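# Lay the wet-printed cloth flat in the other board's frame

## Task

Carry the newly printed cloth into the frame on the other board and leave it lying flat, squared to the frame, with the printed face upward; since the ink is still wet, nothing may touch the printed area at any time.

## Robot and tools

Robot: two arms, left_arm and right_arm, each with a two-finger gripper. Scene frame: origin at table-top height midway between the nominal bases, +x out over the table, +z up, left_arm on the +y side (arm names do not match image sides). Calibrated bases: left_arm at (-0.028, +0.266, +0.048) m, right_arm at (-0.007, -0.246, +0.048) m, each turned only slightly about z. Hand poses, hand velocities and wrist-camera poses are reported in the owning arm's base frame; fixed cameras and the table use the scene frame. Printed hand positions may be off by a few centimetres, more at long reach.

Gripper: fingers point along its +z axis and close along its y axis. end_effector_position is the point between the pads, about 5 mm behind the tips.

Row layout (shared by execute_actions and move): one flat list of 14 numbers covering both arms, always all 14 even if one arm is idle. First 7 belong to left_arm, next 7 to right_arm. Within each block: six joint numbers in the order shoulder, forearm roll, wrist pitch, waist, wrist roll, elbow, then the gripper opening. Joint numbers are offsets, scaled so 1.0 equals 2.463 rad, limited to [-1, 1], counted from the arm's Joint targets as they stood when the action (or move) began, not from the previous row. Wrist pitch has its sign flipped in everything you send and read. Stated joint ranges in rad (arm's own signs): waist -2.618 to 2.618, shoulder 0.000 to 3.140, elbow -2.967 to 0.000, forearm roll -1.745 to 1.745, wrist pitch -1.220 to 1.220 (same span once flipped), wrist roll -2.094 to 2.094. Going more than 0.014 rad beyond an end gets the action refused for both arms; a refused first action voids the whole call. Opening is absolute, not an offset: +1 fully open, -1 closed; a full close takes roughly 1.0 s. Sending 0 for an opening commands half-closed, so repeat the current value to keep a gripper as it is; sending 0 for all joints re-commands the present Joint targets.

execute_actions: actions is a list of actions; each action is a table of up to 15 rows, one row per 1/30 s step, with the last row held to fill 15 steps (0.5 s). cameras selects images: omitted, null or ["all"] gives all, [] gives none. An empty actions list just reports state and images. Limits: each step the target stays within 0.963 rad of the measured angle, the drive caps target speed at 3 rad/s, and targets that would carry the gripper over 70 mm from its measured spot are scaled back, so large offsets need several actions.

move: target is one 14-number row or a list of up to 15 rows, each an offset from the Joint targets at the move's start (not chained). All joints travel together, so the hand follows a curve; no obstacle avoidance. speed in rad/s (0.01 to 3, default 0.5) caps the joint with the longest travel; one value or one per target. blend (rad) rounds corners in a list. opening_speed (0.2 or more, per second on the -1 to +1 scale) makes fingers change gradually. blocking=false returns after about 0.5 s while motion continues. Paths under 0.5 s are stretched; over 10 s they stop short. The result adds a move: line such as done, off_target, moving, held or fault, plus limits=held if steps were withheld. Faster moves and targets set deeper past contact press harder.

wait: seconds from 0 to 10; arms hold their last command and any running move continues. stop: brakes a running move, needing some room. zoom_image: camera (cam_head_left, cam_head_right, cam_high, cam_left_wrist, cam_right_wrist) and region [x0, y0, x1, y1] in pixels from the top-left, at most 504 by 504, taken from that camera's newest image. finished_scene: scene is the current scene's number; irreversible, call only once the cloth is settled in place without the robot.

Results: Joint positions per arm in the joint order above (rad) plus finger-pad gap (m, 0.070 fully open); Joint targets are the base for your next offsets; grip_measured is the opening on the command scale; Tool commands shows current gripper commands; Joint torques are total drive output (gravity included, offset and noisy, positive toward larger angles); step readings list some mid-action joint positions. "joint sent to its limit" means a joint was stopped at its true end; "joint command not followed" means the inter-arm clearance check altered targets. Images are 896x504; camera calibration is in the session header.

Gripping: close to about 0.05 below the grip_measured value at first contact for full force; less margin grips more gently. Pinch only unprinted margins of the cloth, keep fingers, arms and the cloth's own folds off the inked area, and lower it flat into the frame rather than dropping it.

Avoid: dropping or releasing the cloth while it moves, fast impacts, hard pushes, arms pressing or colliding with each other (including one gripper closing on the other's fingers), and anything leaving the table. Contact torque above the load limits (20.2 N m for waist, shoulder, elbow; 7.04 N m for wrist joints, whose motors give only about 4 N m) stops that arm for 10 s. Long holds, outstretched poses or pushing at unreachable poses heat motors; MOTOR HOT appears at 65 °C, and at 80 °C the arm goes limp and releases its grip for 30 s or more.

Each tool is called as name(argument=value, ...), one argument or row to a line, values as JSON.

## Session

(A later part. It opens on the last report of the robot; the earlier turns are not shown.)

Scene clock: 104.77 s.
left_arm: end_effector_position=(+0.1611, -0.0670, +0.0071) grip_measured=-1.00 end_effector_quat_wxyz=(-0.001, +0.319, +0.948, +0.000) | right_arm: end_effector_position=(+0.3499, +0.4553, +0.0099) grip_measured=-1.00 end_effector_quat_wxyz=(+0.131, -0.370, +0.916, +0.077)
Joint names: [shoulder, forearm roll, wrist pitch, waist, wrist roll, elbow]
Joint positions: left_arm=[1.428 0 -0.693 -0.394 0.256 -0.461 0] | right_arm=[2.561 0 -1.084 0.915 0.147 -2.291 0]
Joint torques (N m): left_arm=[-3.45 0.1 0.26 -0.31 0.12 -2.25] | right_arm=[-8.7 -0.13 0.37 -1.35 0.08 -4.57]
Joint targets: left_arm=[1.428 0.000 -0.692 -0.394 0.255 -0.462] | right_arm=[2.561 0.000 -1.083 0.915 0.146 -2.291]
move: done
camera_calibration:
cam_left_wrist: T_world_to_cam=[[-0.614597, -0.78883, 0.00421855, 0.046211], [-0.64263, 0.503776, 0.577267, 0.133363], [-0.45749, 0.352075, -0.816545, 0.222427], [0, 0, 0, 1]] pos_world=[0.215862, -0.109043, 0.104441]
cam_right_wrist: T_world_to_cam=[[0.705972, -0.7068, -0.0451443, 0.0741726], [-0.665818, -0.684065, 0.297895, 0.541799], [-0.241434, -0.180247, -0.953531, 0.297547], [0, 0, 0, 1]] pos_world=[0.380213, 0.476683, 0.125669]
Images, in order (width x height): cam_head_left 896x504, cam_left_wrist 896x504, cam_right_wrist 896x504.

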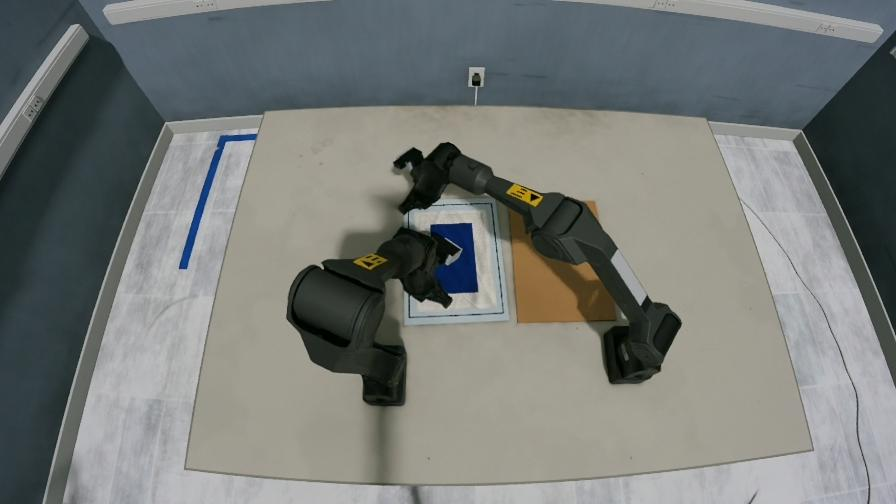

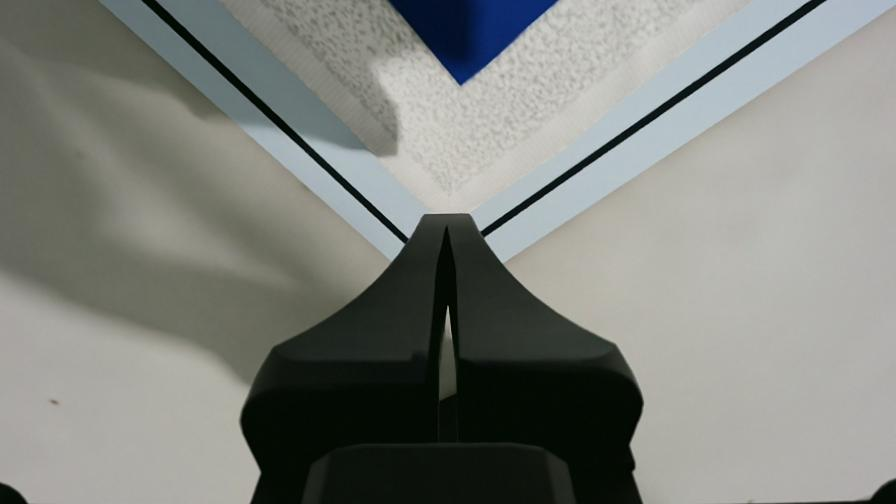

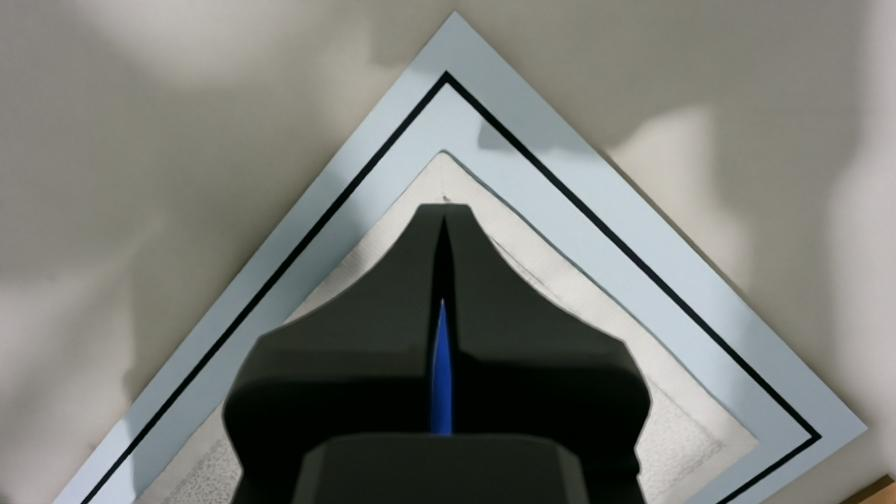

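move(
  target=[
    [-0.18,0,0,0,0,0,-1,-0.16,0,0,0,0,0,-1],
    [-0.18,0,0,0.35,0,0,-1,-0.16,0,0,-0.36,0,0,-1],
  ],
  speed=[0.3,0.6],
  blend=[0.05,0],
)

zoom_image(
  camera="cam_head_left",
  region=[390, 180, 530, 335],
)

zoom_image(
  camera="cam_high",
  region=[400, 190, 560, 310],
)

Scene clock: 109.97 s.
left_arm: end_effector_position=(+0.1851, +0.0937, +0.0931) grip_measured=-1.00 end_effector_quat_wxyz=(+0.205, -0.104, +0.970, +0.078) | right_arm: end_effector_position=(+0.5734, +0.0161, +0.2389) grip_measured=-1.00 end_effector_quat_wxyz=(+0.341, +0.056, +0.938, +0.030)
Joint names: [shoulder, forearm roll, wrist pitch, waist, wrist roll, elbow]
Joint positions: left_arm=[0.985 0 -0.692 0.469 0.256 -0.461 0] | right_arm=[2.167 0 -1.084 0.028 0.147 -2.291 0]
Joint torques (N m): left_arm=[-0.84 0.08 0.57 -0.62 0.09 -3.53] | right_arm=[-6.41 0.04 0.55 0.17 0.04 -4.12]
Joint targets: left_arm=[0.985 0.000 -0.692 0.468 0.255 -0.462] | right_arm=[2.167 0.000 -1.083 0.028 0.146 -2.291]
move: done
camera_calibration:
cam_left_wrist: T_world_to_cam=[[0.221003, -0.969088, -0.10966, 0.0602001], [-0.953669, -0.238273, 0.18369, 0.181984], [-0.20414, 0.0639839, -0.976848, 0.242079], [0, 0, 0, 1]] pos_world=[0.209666, 0.0862118, 0.209648]
cam_right_wrist: T_world_to_cam=[[-0.0751615, -0.992957, -0.091576, 0.0798571], [-0.99258, 0.0833016, -0.0885729, 0.589256], [0.0955776, 0.0842393, -0.991851, 0.302278], [0, 0, 0, 1]] pos_world=[0.561995, 0.00474508, 0.35932]

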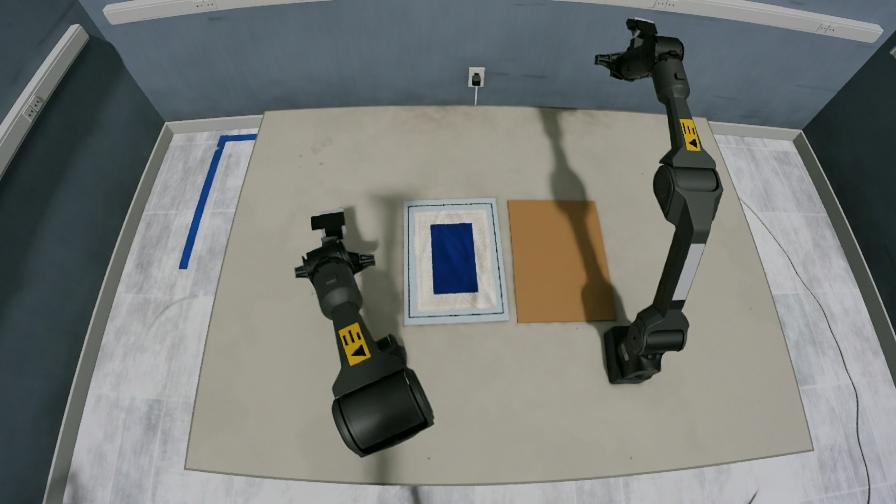

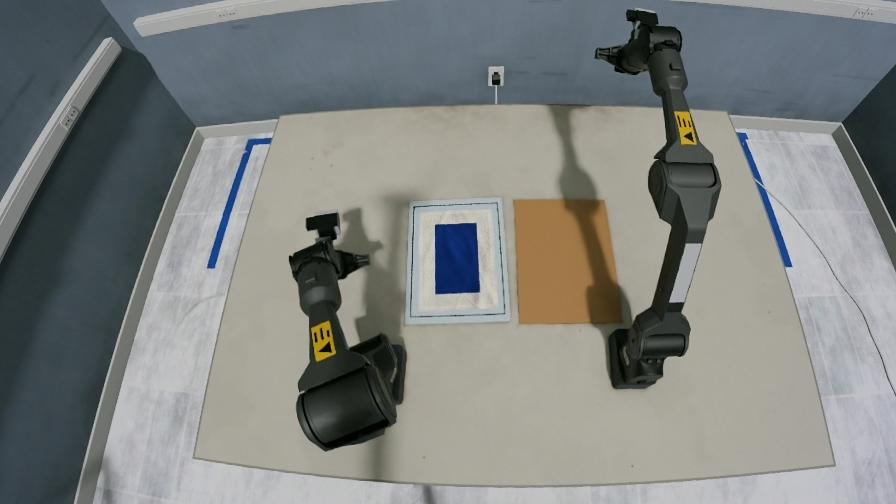

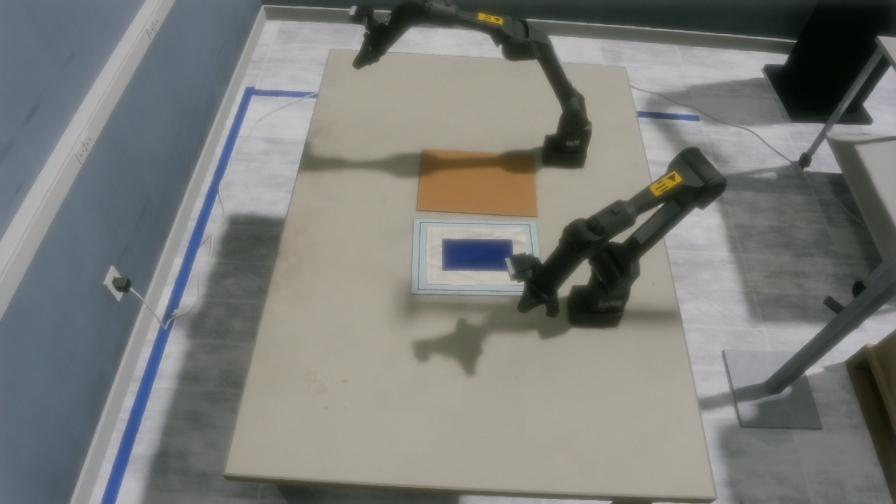

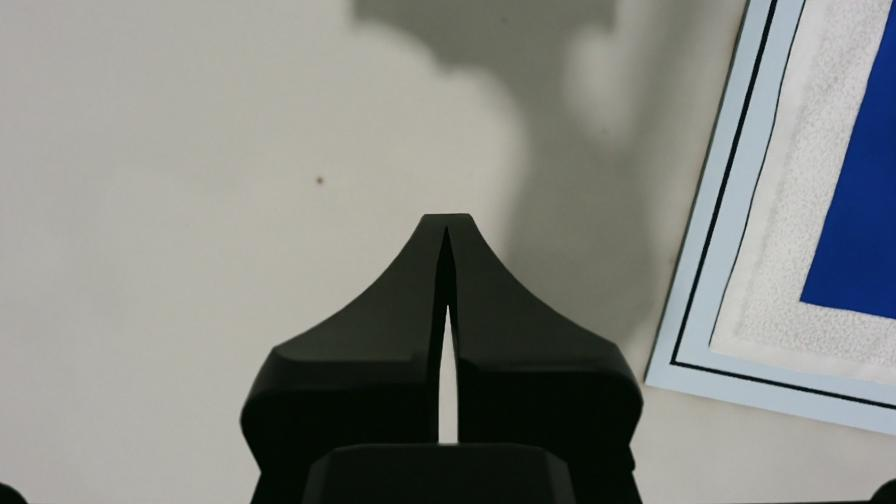

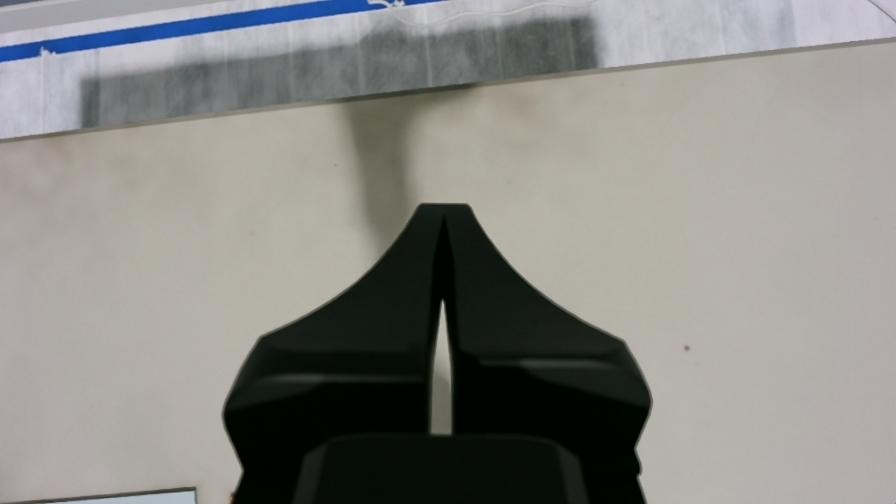

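Scaled by 3.252.

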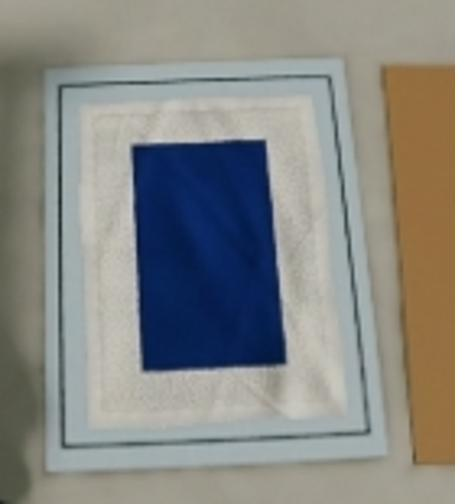

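Scaled by 3.150.

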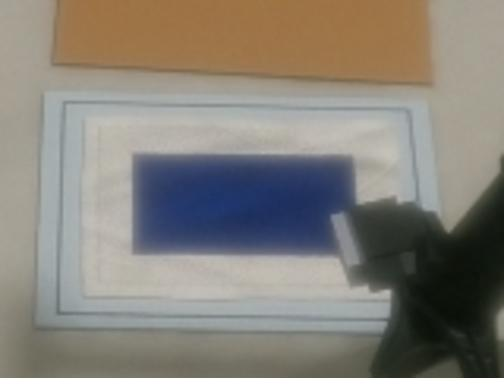

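zoom_image(
  camera="cam_head_right",
  region=[400, 190, 520, 330],
)

zoom_image(
  camera="cam_head_left",
  region=[450, 270, 520, 330],
)

zoom_image(
  camera="cam_high",
  region=[470, 210, 545, 290],
)

Scaled by 3.600.

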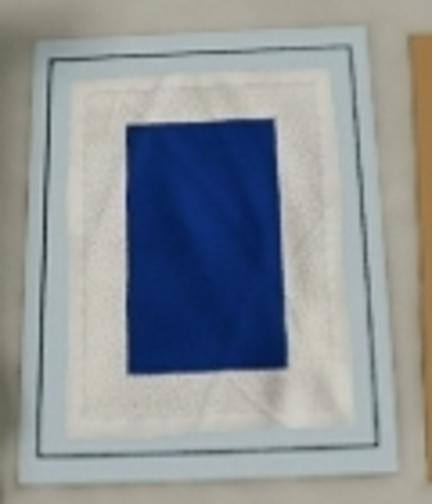

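Scaled by 7.200.

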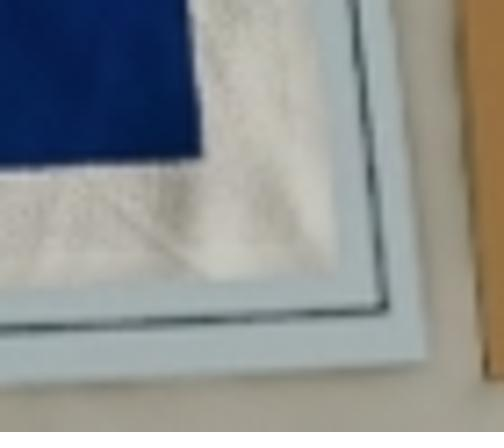

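Scaled by 6.300.

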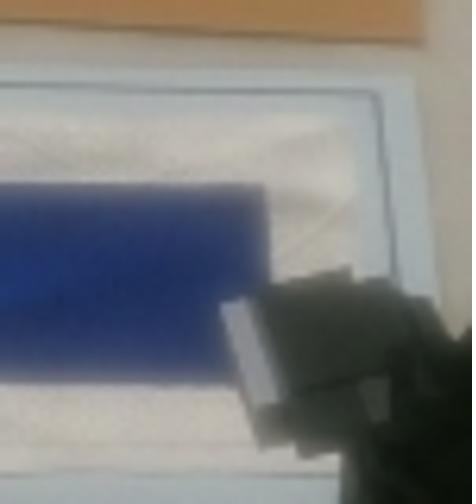

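move(
  target=[0.2746,0,-0.0843,-0.5925,-0.3715,-0.1085,-1,0,0,0,0,0,0,-1],
  speed=0.6,
  cameras=["cam_left_wrist","cam_head_left"],
)

Scene clock: 119.70 s.
left_arm: end_effector_position=(+0.1136, -0.1744, +0.0090) grip_measured=-1.00 end_effector_quat_wxyz=(-0.059, +0.165, +0.982, +0.064) | right_arm: end_effector_position=(+0.5734, +0.0161, +0.2389) grip_measured=-1.00 end_effector_quat_wxyz=(+0.341, +0.056, +0.938, +0.030)
Joint names: [shoulder, forearm roll, wrist pitch, waist, wrist roll, elbow]
Joint positions: left_arm=[1.662 0 -0.899 -0.993 -0.661 -0.729 0] | right_arm=[2.167 0 -1.084 0.028 0.147 -2.291 0]
Joint torques (N m): left_arm=[-5.06 0.12 0 1.28 0.09 -2.23] | right_arm=[-6.28 0.04 0.83 -1.29 0.02 -4.14]
Joint targets: left_arm=[1.661 0.000 -0.899 -0.992 -0.660 -0.729] | right_arm=[2.167 0.000 -1.083 0.028 0.146 -2.291]
move: done
camera_calibration:
cam_left_wrist: T_world_to_cam=[[-0.342002, -0.934211, -0.101416, -0.12308], [-0.708332, 0.185371, 0.681105, 0.106839], [-0.617496, 0.304775, -0.725128, 0.249192], [0, 0, 0, 1]] pos_world=[0.187459, -0.210735, 0.0954448]
Images, in order (width x height): cam_head_left 896x504, cam_left_wrist 896x504.

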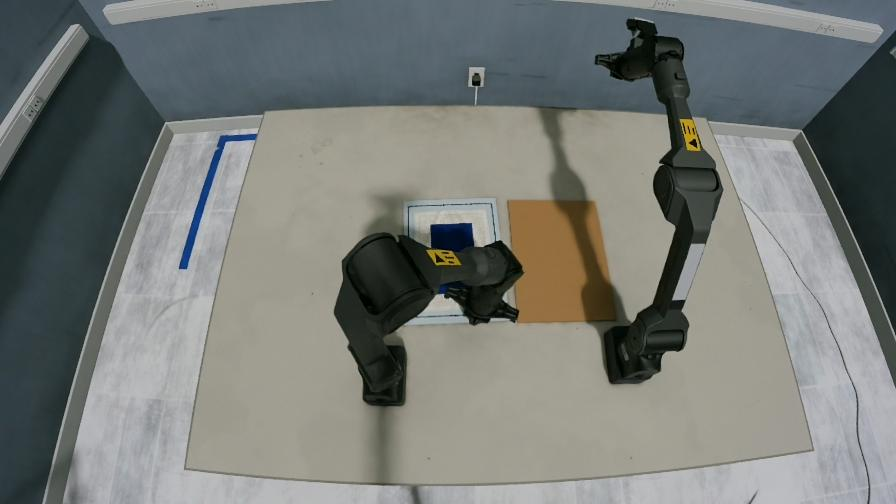

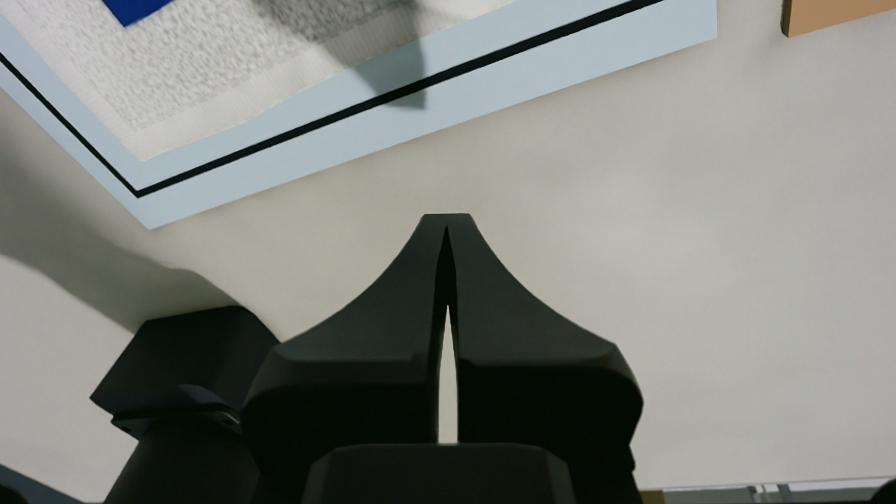

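move(
  target=[0,0,0,0,0,-0.0706,-1,0,0,0,0,0,0,-1],
  speed=0.4,
  cameras=["cam_left_wrist"],
)

Scene clock: 121.87 s.
left_arm: end_effector_position=(+0.1500, -0.2298, +0.0404) grip_measured=-1.00 end_effector_quat_wxyz=(+0.000, +0.165, +0.986, -0.001) | right_arm: end_effector_position=(+0.5734, +0.0161, +0.2389) grip_measured=-1.00 end_effector_quat_wxyz=(+0.341, +0.056, +0.938, +0.030)
Joint names: [shoulder, forearm roll, wrist pitch, waist, wrist roll, elbow]
Joint positions: left_arm=[1.662 0 -0.899 -0.992 -0.66 -0.904 0] | right_arm=[2.167 0 -1.084 0.028 0.147 -2.291 0]
Joint torques (N m): left_arm=[-5.33 0.25 0.08 1 0.12 -1.95] | right_arm=[-6.31 0.04 0.86 -1.17 0.01 -4.05]
Joint targets: left_arm=[1.661 0.000 -0.899 -0.992 -0.660 -0.903] | right_arm=[2.167 0.000 -1.083 0.028 0.146 -2.291]
move: done
camera_calibration:
cam_left_wrist: T_world_to_cam=[[-0.337322, -0.941378, 0.00468532, -0.165856], [-0.768928, 0.278393, 0.575541, 0.156243], [-0.543106, 0.19054, -0.81776, 0.27757], [0, 0, 0, 1]] pos_world=[0.214943, -0.252518, 0.137838]
Images, in order (width x height): cam_left_wrist 896x504.

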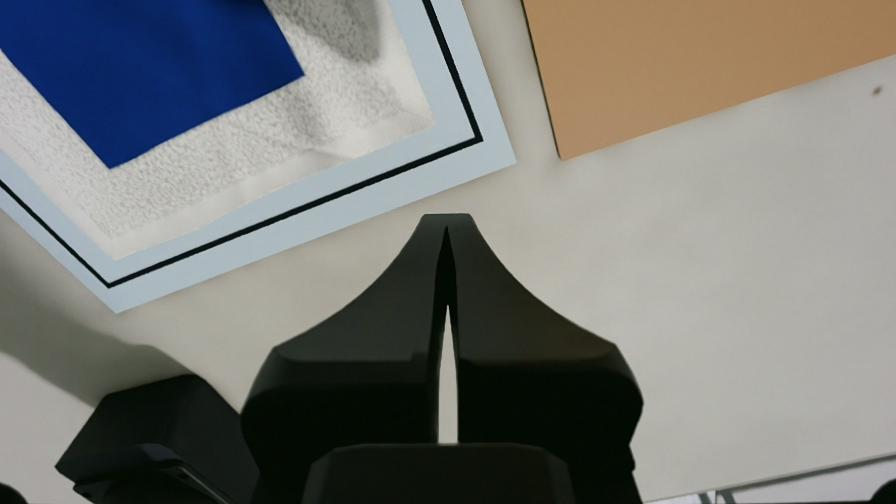

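zoom_image(
  camera="cam_left_wrist",
  region=[200, 20, 520, 220],
)

Scaled by 1.575.

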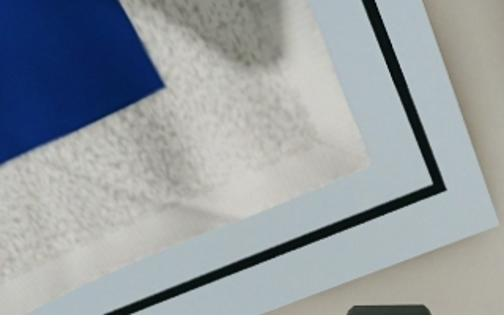

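move(
  target=[0.0705,0,0.1139,0.0403,0.0402,0.0438,-1,0,0,0,0,0,0,-1],
  speed=0.15,
  cameras=["cam_left_wrist"],
)

move(
  target=[0.0079,0,0.0107,0,0,0.0028,-1,0,0,0,0,0,0,-1],
  speed=0.03,
  cameras=["cam_left_wrist"],
)

Scene clock: 130.50 s.
left_arm: end_effector_position=(+0.1718, -0.2132, -0.0283) grip_measured=-1.00 end_effector_quat_wxyz=(-0.001, +0.165, +0.986, +0.000) | right_arm: end_effector_position=(+0.5734, +0.0161, +0.2389) grip_measured=-1.00 end_effector_quat_wxyz=(+0.341, +0.056, +0.938, +0.030)
Joint names: [shoulder, forearm roll, wrist pitch, waist, wrist roll, elbow]
Joint positions: left_arm=[1.836 0 -0.618 -0.892 -0.561 -0.794 0] | right_arm=[2.167 0 -1.084 0.028 0.147 -2.291 0]
Joint torques (N m): left_arm=[-5.64 0.01 0.11 0.47 -0.03 -1.53] | right_arm=[-6.3 0 0.85 -1.23 -0.05 -4.02]
Joint targets: left_arm=[1.835 0.000 -0.619 -0.892 -0.561 -0.795] | right_arm=[2.167 0.000 -1.083 0.028 0.146 -2.291]
move: done
camera_calibration:
cam_left_wrist: T_world_to_cam=[[-0.336736, -0.941594, 0.00318293, -0.142664], [-0.768264, 0.276701, 0.577241, 0.207426], [-0.544407, 0.191933, -0.816568, 0.230749], [0, 0, 0, 1]] pos_world=[0.236939, -0.236014, 0.069142]
Images, in order (width x height): cam_left_wrist 896x504.

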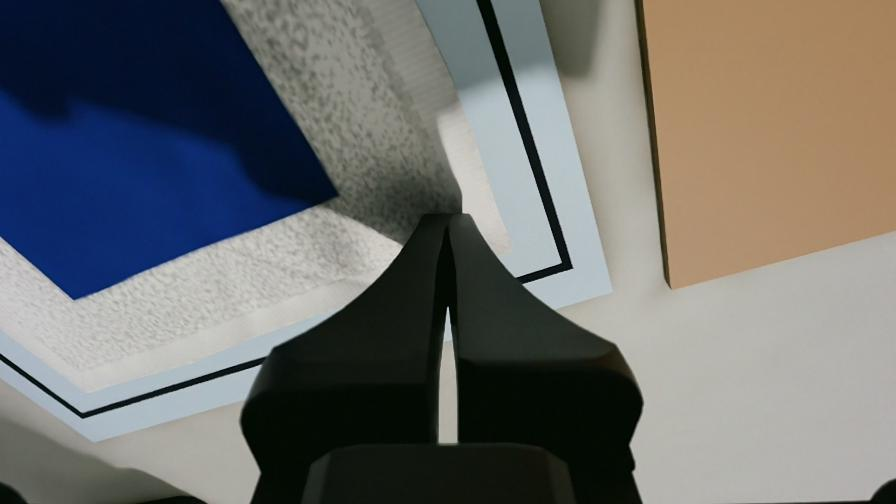

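Scene clock: 131.60 s.
left_arm: end_effector_position=(+0.1720, -0.2134, -0.0337) grip_measured=-1.00 end_effector_quat_wxyz=(+0.000, +0.165, +0.986, +0.000) | right_arm: end_effector_position=(+0.5734, +0.0161, +0.2389) grip_measured=-1.00 end_effector_quat_wxyz=(+0.341, +0.056, +0.938, +0.030)
Joint names: [shoulder, forearm roll, wrist pitch, waist, wrist roll, elbow]
Joint positions: left_arm=[1.853 0 -0.594 -0.892 -0.561 -0.789 0] | right_arm=[2.167 0 -1.084 0.028 0.147 -2.291 0]
Joint torques (N m): left_arm=[-3.68 -0.01 0.51 -0.75 -0.13 -0.89] | right_arm=[-6.35 0.04 0.83 -1.24 -0.05 -4.2]
Joint targets: left_arm=[1.855 0.000 -0.593 -0.892 -0.561 -0.788] | right_arm=[2.167 0.000 -1.083 0.028 0.146 -2.291]
move: done
camera_calibration:
cam_left_wrist: T_world_to_cam=[[-0.336748, -0.941587, 0.0038619, -0.142841], [-0.768687, 0.277276, 0.5764, 0.210968], [-0.543802, 0.191133, -0.817158, 0.226138], [0, 0, 0, 1]] pos_world=[0.237041, -0.236216, 0.0637401]
Images, in order (width x height): cam_left_wrist 896x504.

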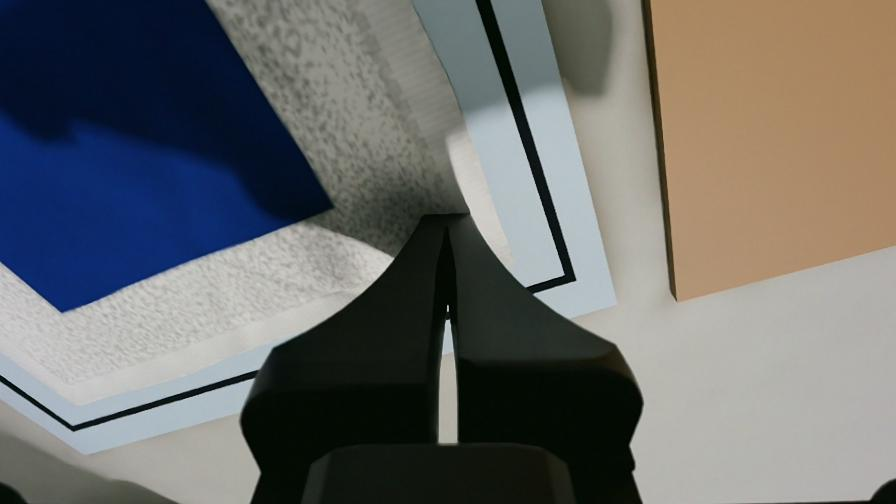

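move(
  target=[0.0043,0,-0.0015,-0.0030,-0.0032,-0.0057,-1,0,0,0,0,0,0,-1],
  speed=0.02,
  cameras=["cam_left_wrist"],
)

move(
  target=[-0.0500,0,-0.0750,0,0,-0.0203,-1,0,0,0,0,0,0,-1],
  speed=0.12,
  cameras=["cam_left_wrist"],
)

zoom_image(
  camera="cam_left_wrist",
  region=[150, 20, 620, 420],
)

Scene clock: 134.40 s.
left_arm: end_effector_position=(+0.1725, -0.2170, -0.0347) grip_measured=-1.00 end_effector_quat_wxyz=(+0.000, +0.165, +0.986, +0.000) | right_arm: end_effector_position=(+0.5734, +0.0161, +0.2389) grip_measured=-1.00 end_effector_quat_wxyz=(+0.341, +0.056, +0.938, +0.030)
Joint names: [shoulder, forearm roll, wrist pitch, waist, wrist roll, elbow]
Joint positions: left_arm=[1.864 0 -0.597 -0.899 -0.568 -0.802 0] | right_arm=[2.167 0 -1.084 0.028 0.147 -2.291 0]
Joint torques (N m): left_arm=[0.21 -0.61 1.57 -2.5 -0.1 -1.52] | right_arm=[-6.32 0.05 0.82 -1.03 -0.04 -3.9]
Joint targets: left_arm=[1.865 0.000 -0.596 -0.900 -0.569 -0.802] | right_arm=[2.167 0.000 -1.083 0.028 0.146 -2.291]
move: done
camera_calibration:
cam_left_wrist: T_world_to_cam=[[-0.335765, -0.94194, 0.00338056, -0.146314], [-0.768694, 0.27608, 0.576966, 0.21268], [-0.5444, 0.191126, -0.816761, 0.22645], [0, 0, 0, 1]] pos_world=[0.237638, -0.239816, 0.0627414]
Images, in order (width x height): cam_left_wrist 896x504.

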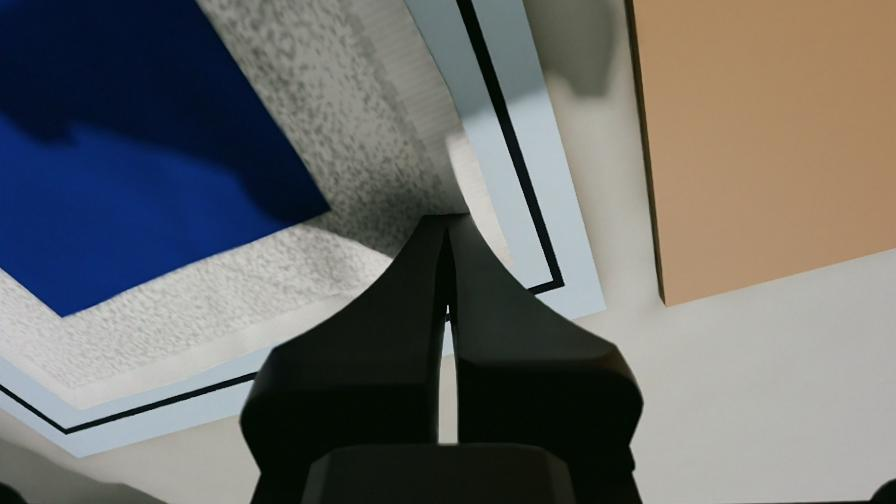

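Scene clock: 136.20 s.
left_arm: end_effector_position=(+0.1696, -0.2138, +0.0080) grip_measured=-1.00 end_effector_quat_wxyz=(-0.005, +0.165, +0.986, +0.004) | right_arm: end_effector_position=(+0.5734, +0.0161, +0.2389) grip_measured=-1.00 end_effector_quat_wxyz=(+0.341, +0.056, +0.938, +0.030)
Joint names: [shoulder, forearm roll, wrist pitch, waist, wrist roll, elbow]
Joint positions: left_arm=[1.741 0 -0.782 -0.9 -0.568 -0.852 0] | right_arm=[2.167 0 -1.084 0.028 0.147 -2.291 0]
Joint torques (N m): left_arm=[-5.51 0.23 0.21 1.02 0.07 -2.4] | right_arm=[-6.4 0.03 0.8 -0.96 -0.06 -4.04]
Joint targets: left_arm=[1.742 0.000 -0.781 -0.900 -0.569 -0.852] | right_arm=[2.167 0.000 -1.083 0.028 0.146 -2.291]
move: done
camera_calibration:
cam_left_wrist: T_world_to_cam=[[-0.336681, -0.941614, -0.00313959, -0.144098], [-0.763819, 0.271156, 0.585709, 0.18308], [-0.550661, 0.199595, -0.810515, 0.261865], [0, 0, 0, 1]] pos_world=[0.235523, -0.237595, 0.104562]
Images, in order (width x height): cam_left_wrist 896x504.

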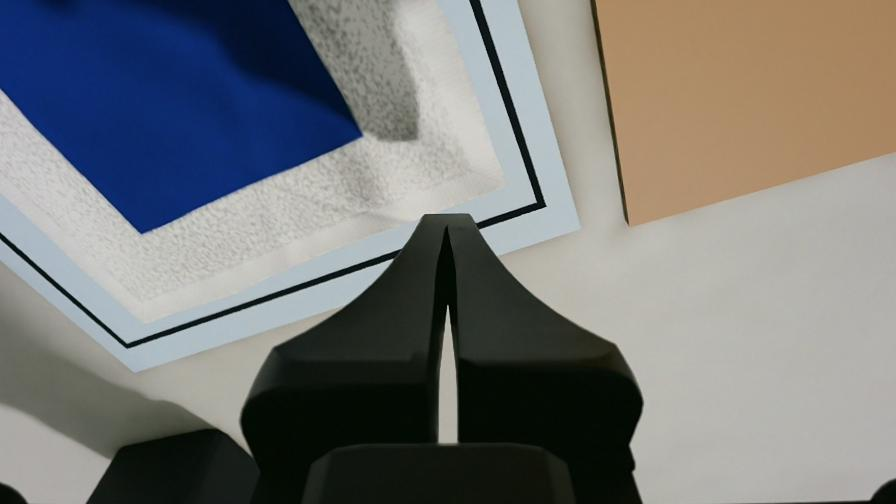

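Scaled by 1.072.

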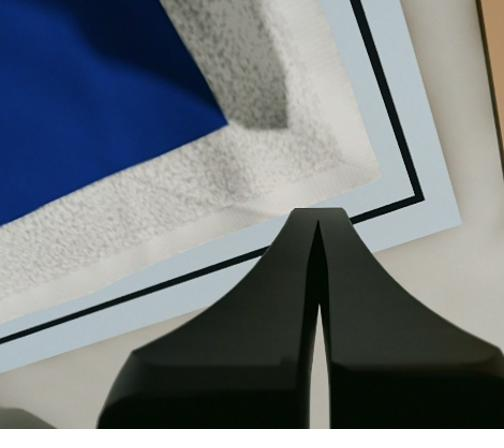

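move(
  target=[
    [-0.16,0,0,0,0,0,-1,0,0,0,0,0,0,-1],
    [-0.2,0,0,0.55,0.2,0.1,-1,0,0,0,0,0,0,-1],
  ],
  speed=[0.4,0.8],
  blend=[0.05,0],
  cameras=["cam_head_left","cam_head_right"],
)

zoom_image(
  camera="cam_head_left",
  region=[390, 180, 530, 335],
)

zoom_image(
  camera="cam_head_right",
  region=[400, 190, 520, 330],
)

Scene clock: 140.97 s.
left_arm: end_effector_position=(+0.2003, +0.0982, +0.0734) grip_measured=-1.00 end_effector_quat_wxyz=(+0.114, -0.261, +0.958, +0.022) | right_arm: end_effector_position=(+0.5734, +0.0161, +0.2389) grip_measured=-1.00 end_effector_quat_wxyz=(+0.341, +0.056, +0.938, +0.030)
Joint names: [shoulder, forearm roll, wrist pitch, waist, wrist roll, elbow]
Joint positions: left_arm=[1.25 0 -0.781 0.456 -0.076 -0.605 0] | right_arm=[2.167 0 -1.084 0.028 0.147 -2.291 0]
Joint torques (N m): left_arm=[-3.6 0.12 0.41 -0.97 -0.12 -2.45] | right_arm=[-6.3 0.01 0.79 -1.13 -0.08 -4.13]
Joint targets: left_arm=[1.249 0.000 -0.781 0.455 -0.076 -0.606] | right_arm=[2.167 0.000 -1.083 0.028 0.146 -2.291]
move: done
Images, in order (width x height): cam_head_left 896x504, cam_head_right 896x504.

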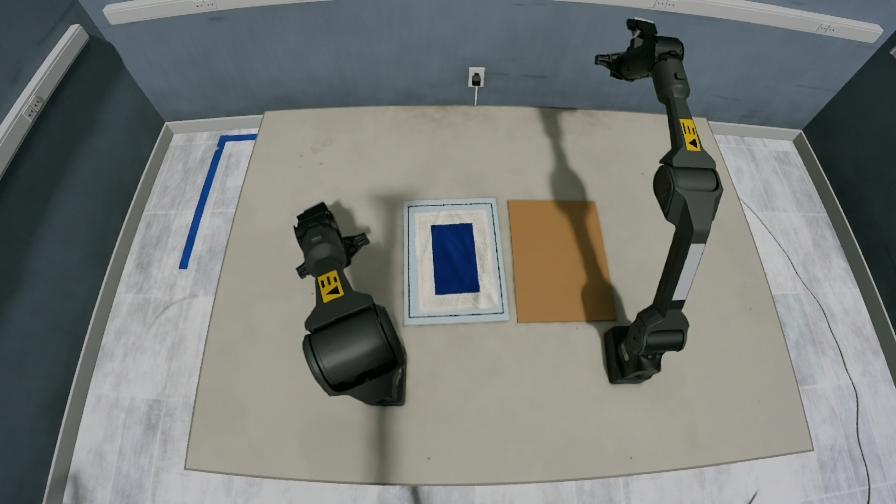

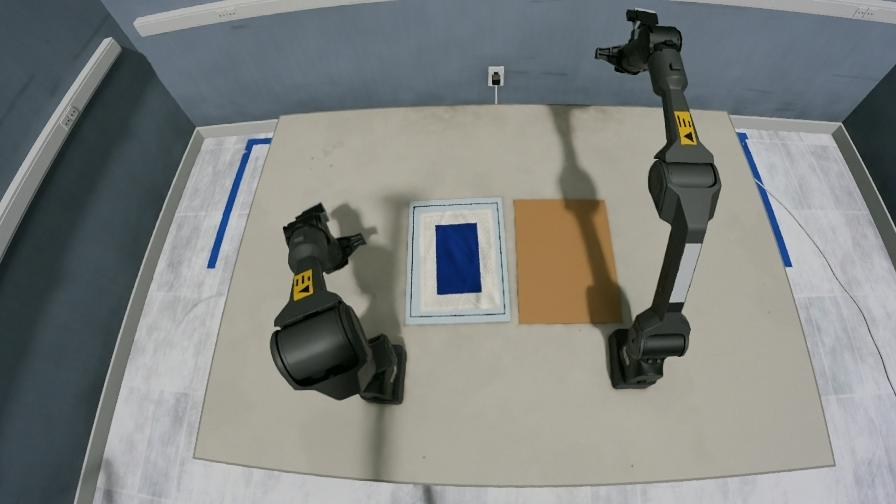

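Scaled by 3.252.

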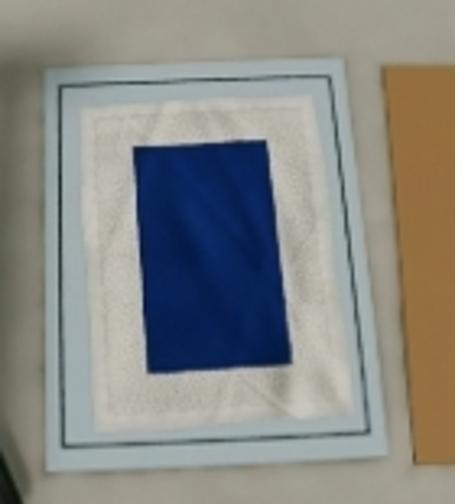

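Scaled by 3.600.

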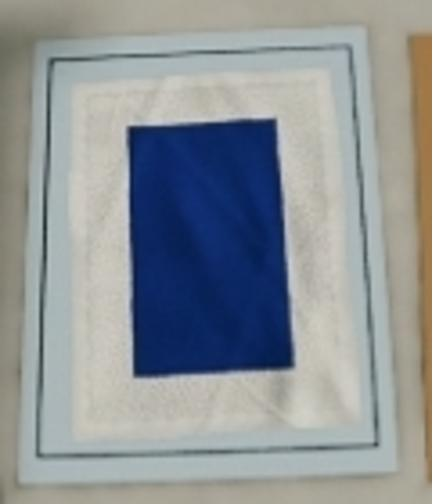

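move(
  target=[
    [0.0711,0,0.0264,-0.3572,0.1222,0.0503,-1,0,0,0,0,0,0,-1],
    [0.1343,0,0.1186,-0.3572,0.1222,0.0793,-1,0,0,0,0,0,0,-1],
  ],
  speed=[0.6,0.12],
  cameras=["cam_left_wrist","cam_head_left"],
)

Scene clock: 149.97 s.
left_arm: end_effector_position=(+0.1624, -0.0736, -0.0280) grip_measured=-1.00 end_effector_quat_wxyz=(+0.000, +0.320, +0.948, +0.000) | right_arm: end_effector_position=(+0.5734, +0.0161, +0.2389) grip_measured=-1.00 end_effector_quat_wxyz=(+0.341, +0.056, +0.938, +0.030)
Joint names: [shoulder, forearm roll, wrist pitch, waist, wrist roll, elbow]
Joint positions: left_arm=[1.581 0 -0.488 -0.425 0.226 -0.411 0] | right_arm=[2.167 0 -1.084 0.028 0.147 -2.291 0]
Joint torques (N m): left_arm=[-3.5 0.21 0.11 1.01 -0.13 -1.05] | right_arm=[-6.21 -0.03 0.74 -1.12 -0.05 -4.12]
Joint targets: left_arm=[1.580 0.000 -0.489 -0.425 0.225 -0.410] | right_arm=[2.167 0.000 -1.083 0.028 0.146 -2.291]
move: done
camera_calibration:
cam_left_wrist: T_world_to_cam=[[-0.615033, -0.788491, 0.00396857, 0.0420425], [-0.642994, 0.504444, 0.576277, 0.157891], [-0.456391, 0.351878, -0.817245, 0.196509], [0, 0, 0, 1]] pos_world=[0.217065, -0.115644, 0.0694398]
Images, in order (width x height): cam_head_left 896x504, cam_left_wrist 896x504.

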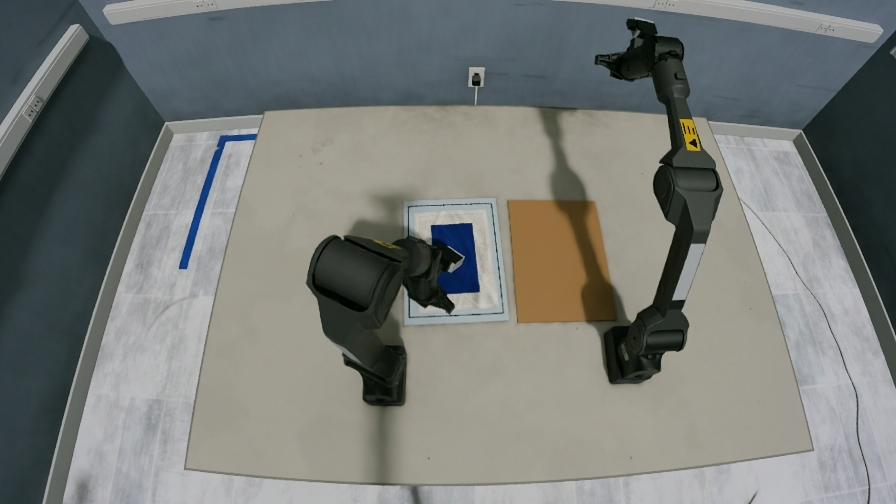

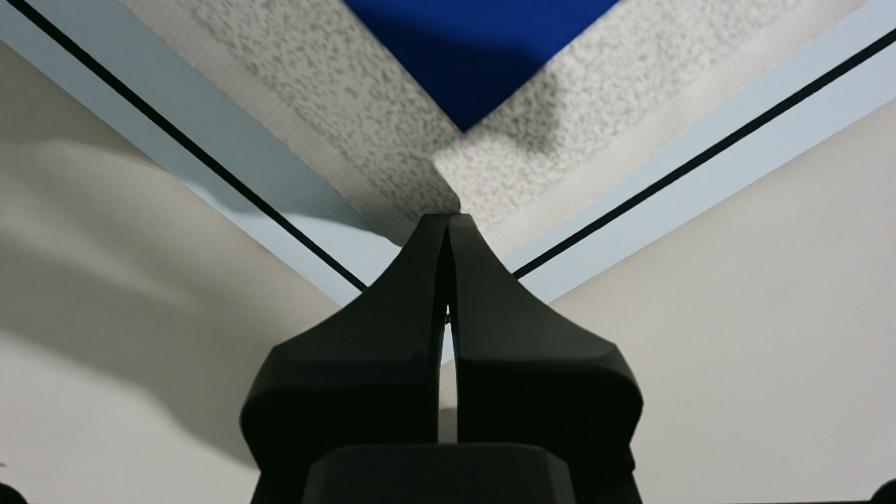

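move(
  target=[0.0128,0,0.0169,0,0,0.0041,-1,0,0,0,0,0,0,-1],
  speed=0.03,
  cameras=[],
)

move(
  target=[-0.0022,0,0.0009,0.0105,0.0028,0.0031,-1,0,0,0,0,0,0,-1],
  speed=0.02,
  cameras=["cam_left_wrist"],
)

move(
  target=[-0.0693,0,-0.1011,0,0,-0.0317,-1,0,0,0,0,0,0,-1],
  speed=0.12,
  cameras=["cam_left_wrist","cam_head_left"],
)

zoom_image(
  camera="cam_head_left",
  region=[390, 180, 530, 335],
)

Scene clock: 153.93 s.
left_arm: end_effector_position=(+0.1623, -0.0736, -0.0345) grip_measured=-1.00 end_effector_quat_wxyz=(+0.000, +0.320, +0.948, +0.000) | right_arm: end_effector_position=(+0.5734, +0.0161, +0.2389) grip_measured=-1.00 end_effector_quat_wxyz=(+0.341, +0.056, +0.938, +0.030)
Joint names: [shoulder, forearm roll, wrist pitch, waist, wrist roll, elbow]
Joint positions: left_arm=[1.61 0 -0.449 -0.425 0.226 -0.401 0] | right_arm=[2.167 0 -1.084 0.028 0.147 -2.291 0]
Joint torques (N m): left_arm=[-1.94 0.18 0.52 0.95 -0.1 -0.4] | right_arm=[-6.39 -0.02 0.71 -1.06 -0.07 -4.18]
Joint targets: left_arm=[1.612 0.000 -0.447 -0.425 0.225 -0.400] | right_arm=[2.167 0.000 -1.083 0.028 0.146 -2.291]
move: done
No camera images: "cameras" was empty.

Scene clock: 155.43 s.
left_arm: end_effector_position=(+0.1624, -0.0685, -0.0348) grip_measured=-1.00 end_effector_quat_wxyz=(+0.000, +0.310, +0.951, +0.000) | right_arm: end_effector_position=(+0.5734, +0.0161, +0.2389) grip_measured=-1.00 end_effector_quat_wxyz=(+0.341, +0.056, +0.938, +0.030)
Joint names: [shoulder, forearm roll, wrist pitch, waist, wrist roll, elbow]
Joint positions: left_arm=[1.606 0 -0.445 -0.399 0.231 -0.393 0] | right_arm=[2.167 0 -1.084 0.028 0.147 -2.291 0]
Joint torques (N m): left_arm=[-2.51 0.45 -0.22 1.61 0.11 1.04] | right_arm=[-6.31 -0.01 0.7 -1.11 -0.06 -4.14]
Joint targets: left_arm=[1.606 0.000 -0.445 -0.399 0.232 -0.393] | right_arm=[2.167 0.000 -1.083 0.028 0.146 -2.291]
move: done
camera_calibration:
cam_left_wrist: T_world_to_cam=[[-0.598705, -0.80096, 0.00395652, 0.0425602], [-0.653124, 0.491047, 0.576457, 0.159978], [-0.463662, 0.342543, -0.817118, 0.189726], [0, 0, 0, 1]] pos_world=[0.217935, -0.109457, 0.0626401]
Images, in order (width x height): cam_left_wrist 896x504.

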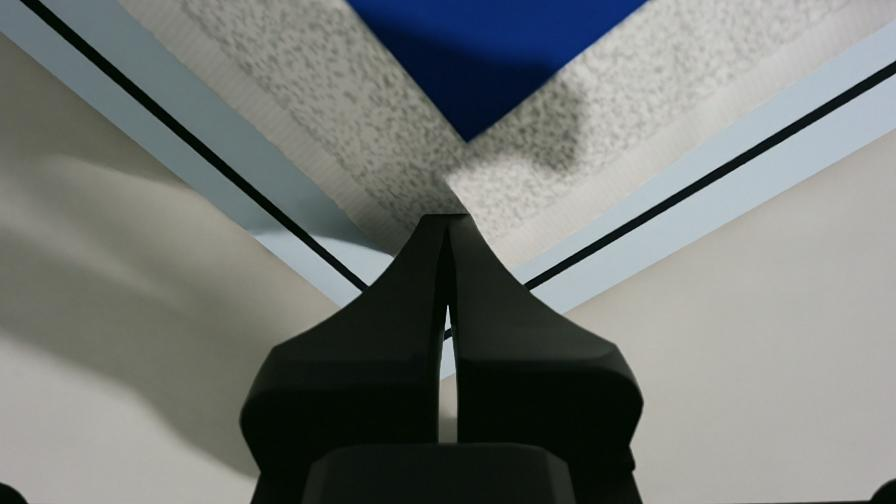

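Scene clock: 157.77 s.
left_arm: end_effector_position=(+0.1631, -0.0687, +0.0075) grip_measured=-1.00 end_effector_quat_wxyz=(+0.000, +0.310, +0.951, +0.000) | right_arm: end_effector_position=(+0.5734, +0.0161, +0.2389) grip_measured=-1.00 end_effector_quat_wxyz=(+0.341, +0.056, +0.938, +0.030)
Joint names: [shoulder, forearm roll, wrist pitch, waist, wrist roll, elbow]
Joint positions: left_arm=[1.435 0.001 -0.695 -0.399 0.231 -0.471 0] | right_arm=[2.167 0 -1.084 0.028 0.147 -2.291 0]
Joint torques (N m): left_arm=[-3.5 -0.05 0.27 -0.87 0 -2.26] | right_arm=[-6.4 -0.03 0.69 -1.14 -0.06 -3.95]
Joint targets: left_arm=[1.436 0.000 -0.694 -0.399 0.232 -0.471] | right_arm=[2.167 0.000 -1.083 0.028 0.146 -2.291]
move: done
camera_calibration:
cam_left_wrist: T_world_to_cam=[[-0.59937, -0.800464, 0.00363499, 0.0428072], [-0.652436, 0.491151, 0.577147, 0.135985], [-0.46377, 0.343553, -0.816633, 0.224802], [0, 0, 0, 1]] pos_world=[0.218635, -0.109755, 0.104942]
Images, in order (width x height): cam_head_left 896x504, cam_left_wrist 896x504.

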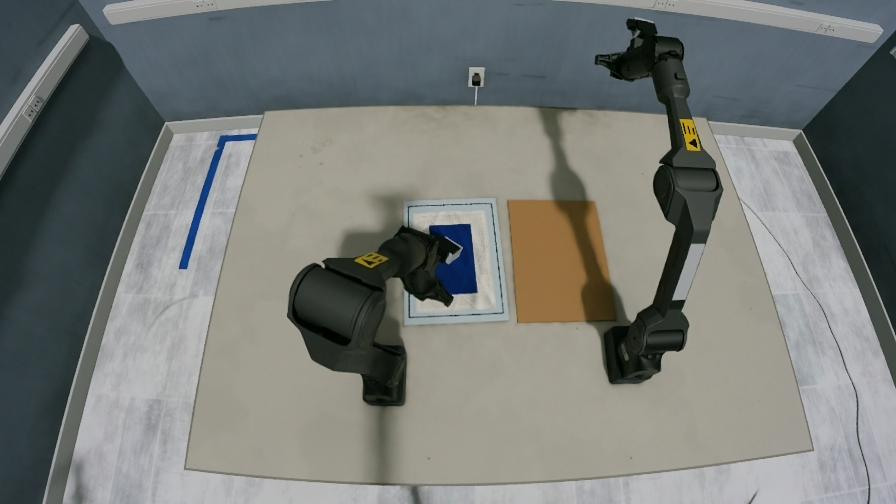

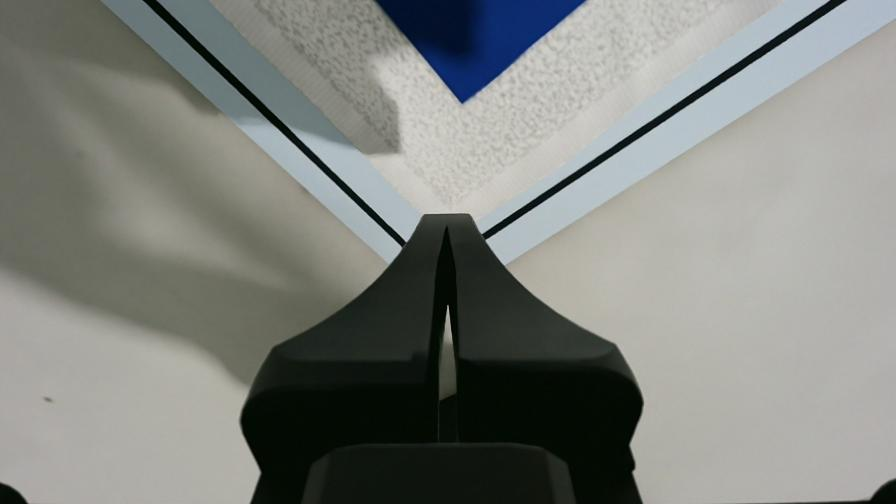

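Scaled by 3.252.

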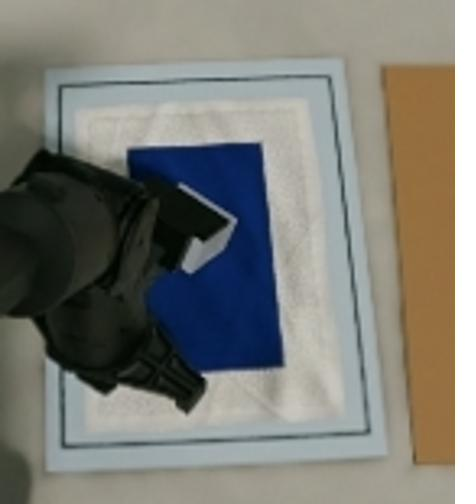

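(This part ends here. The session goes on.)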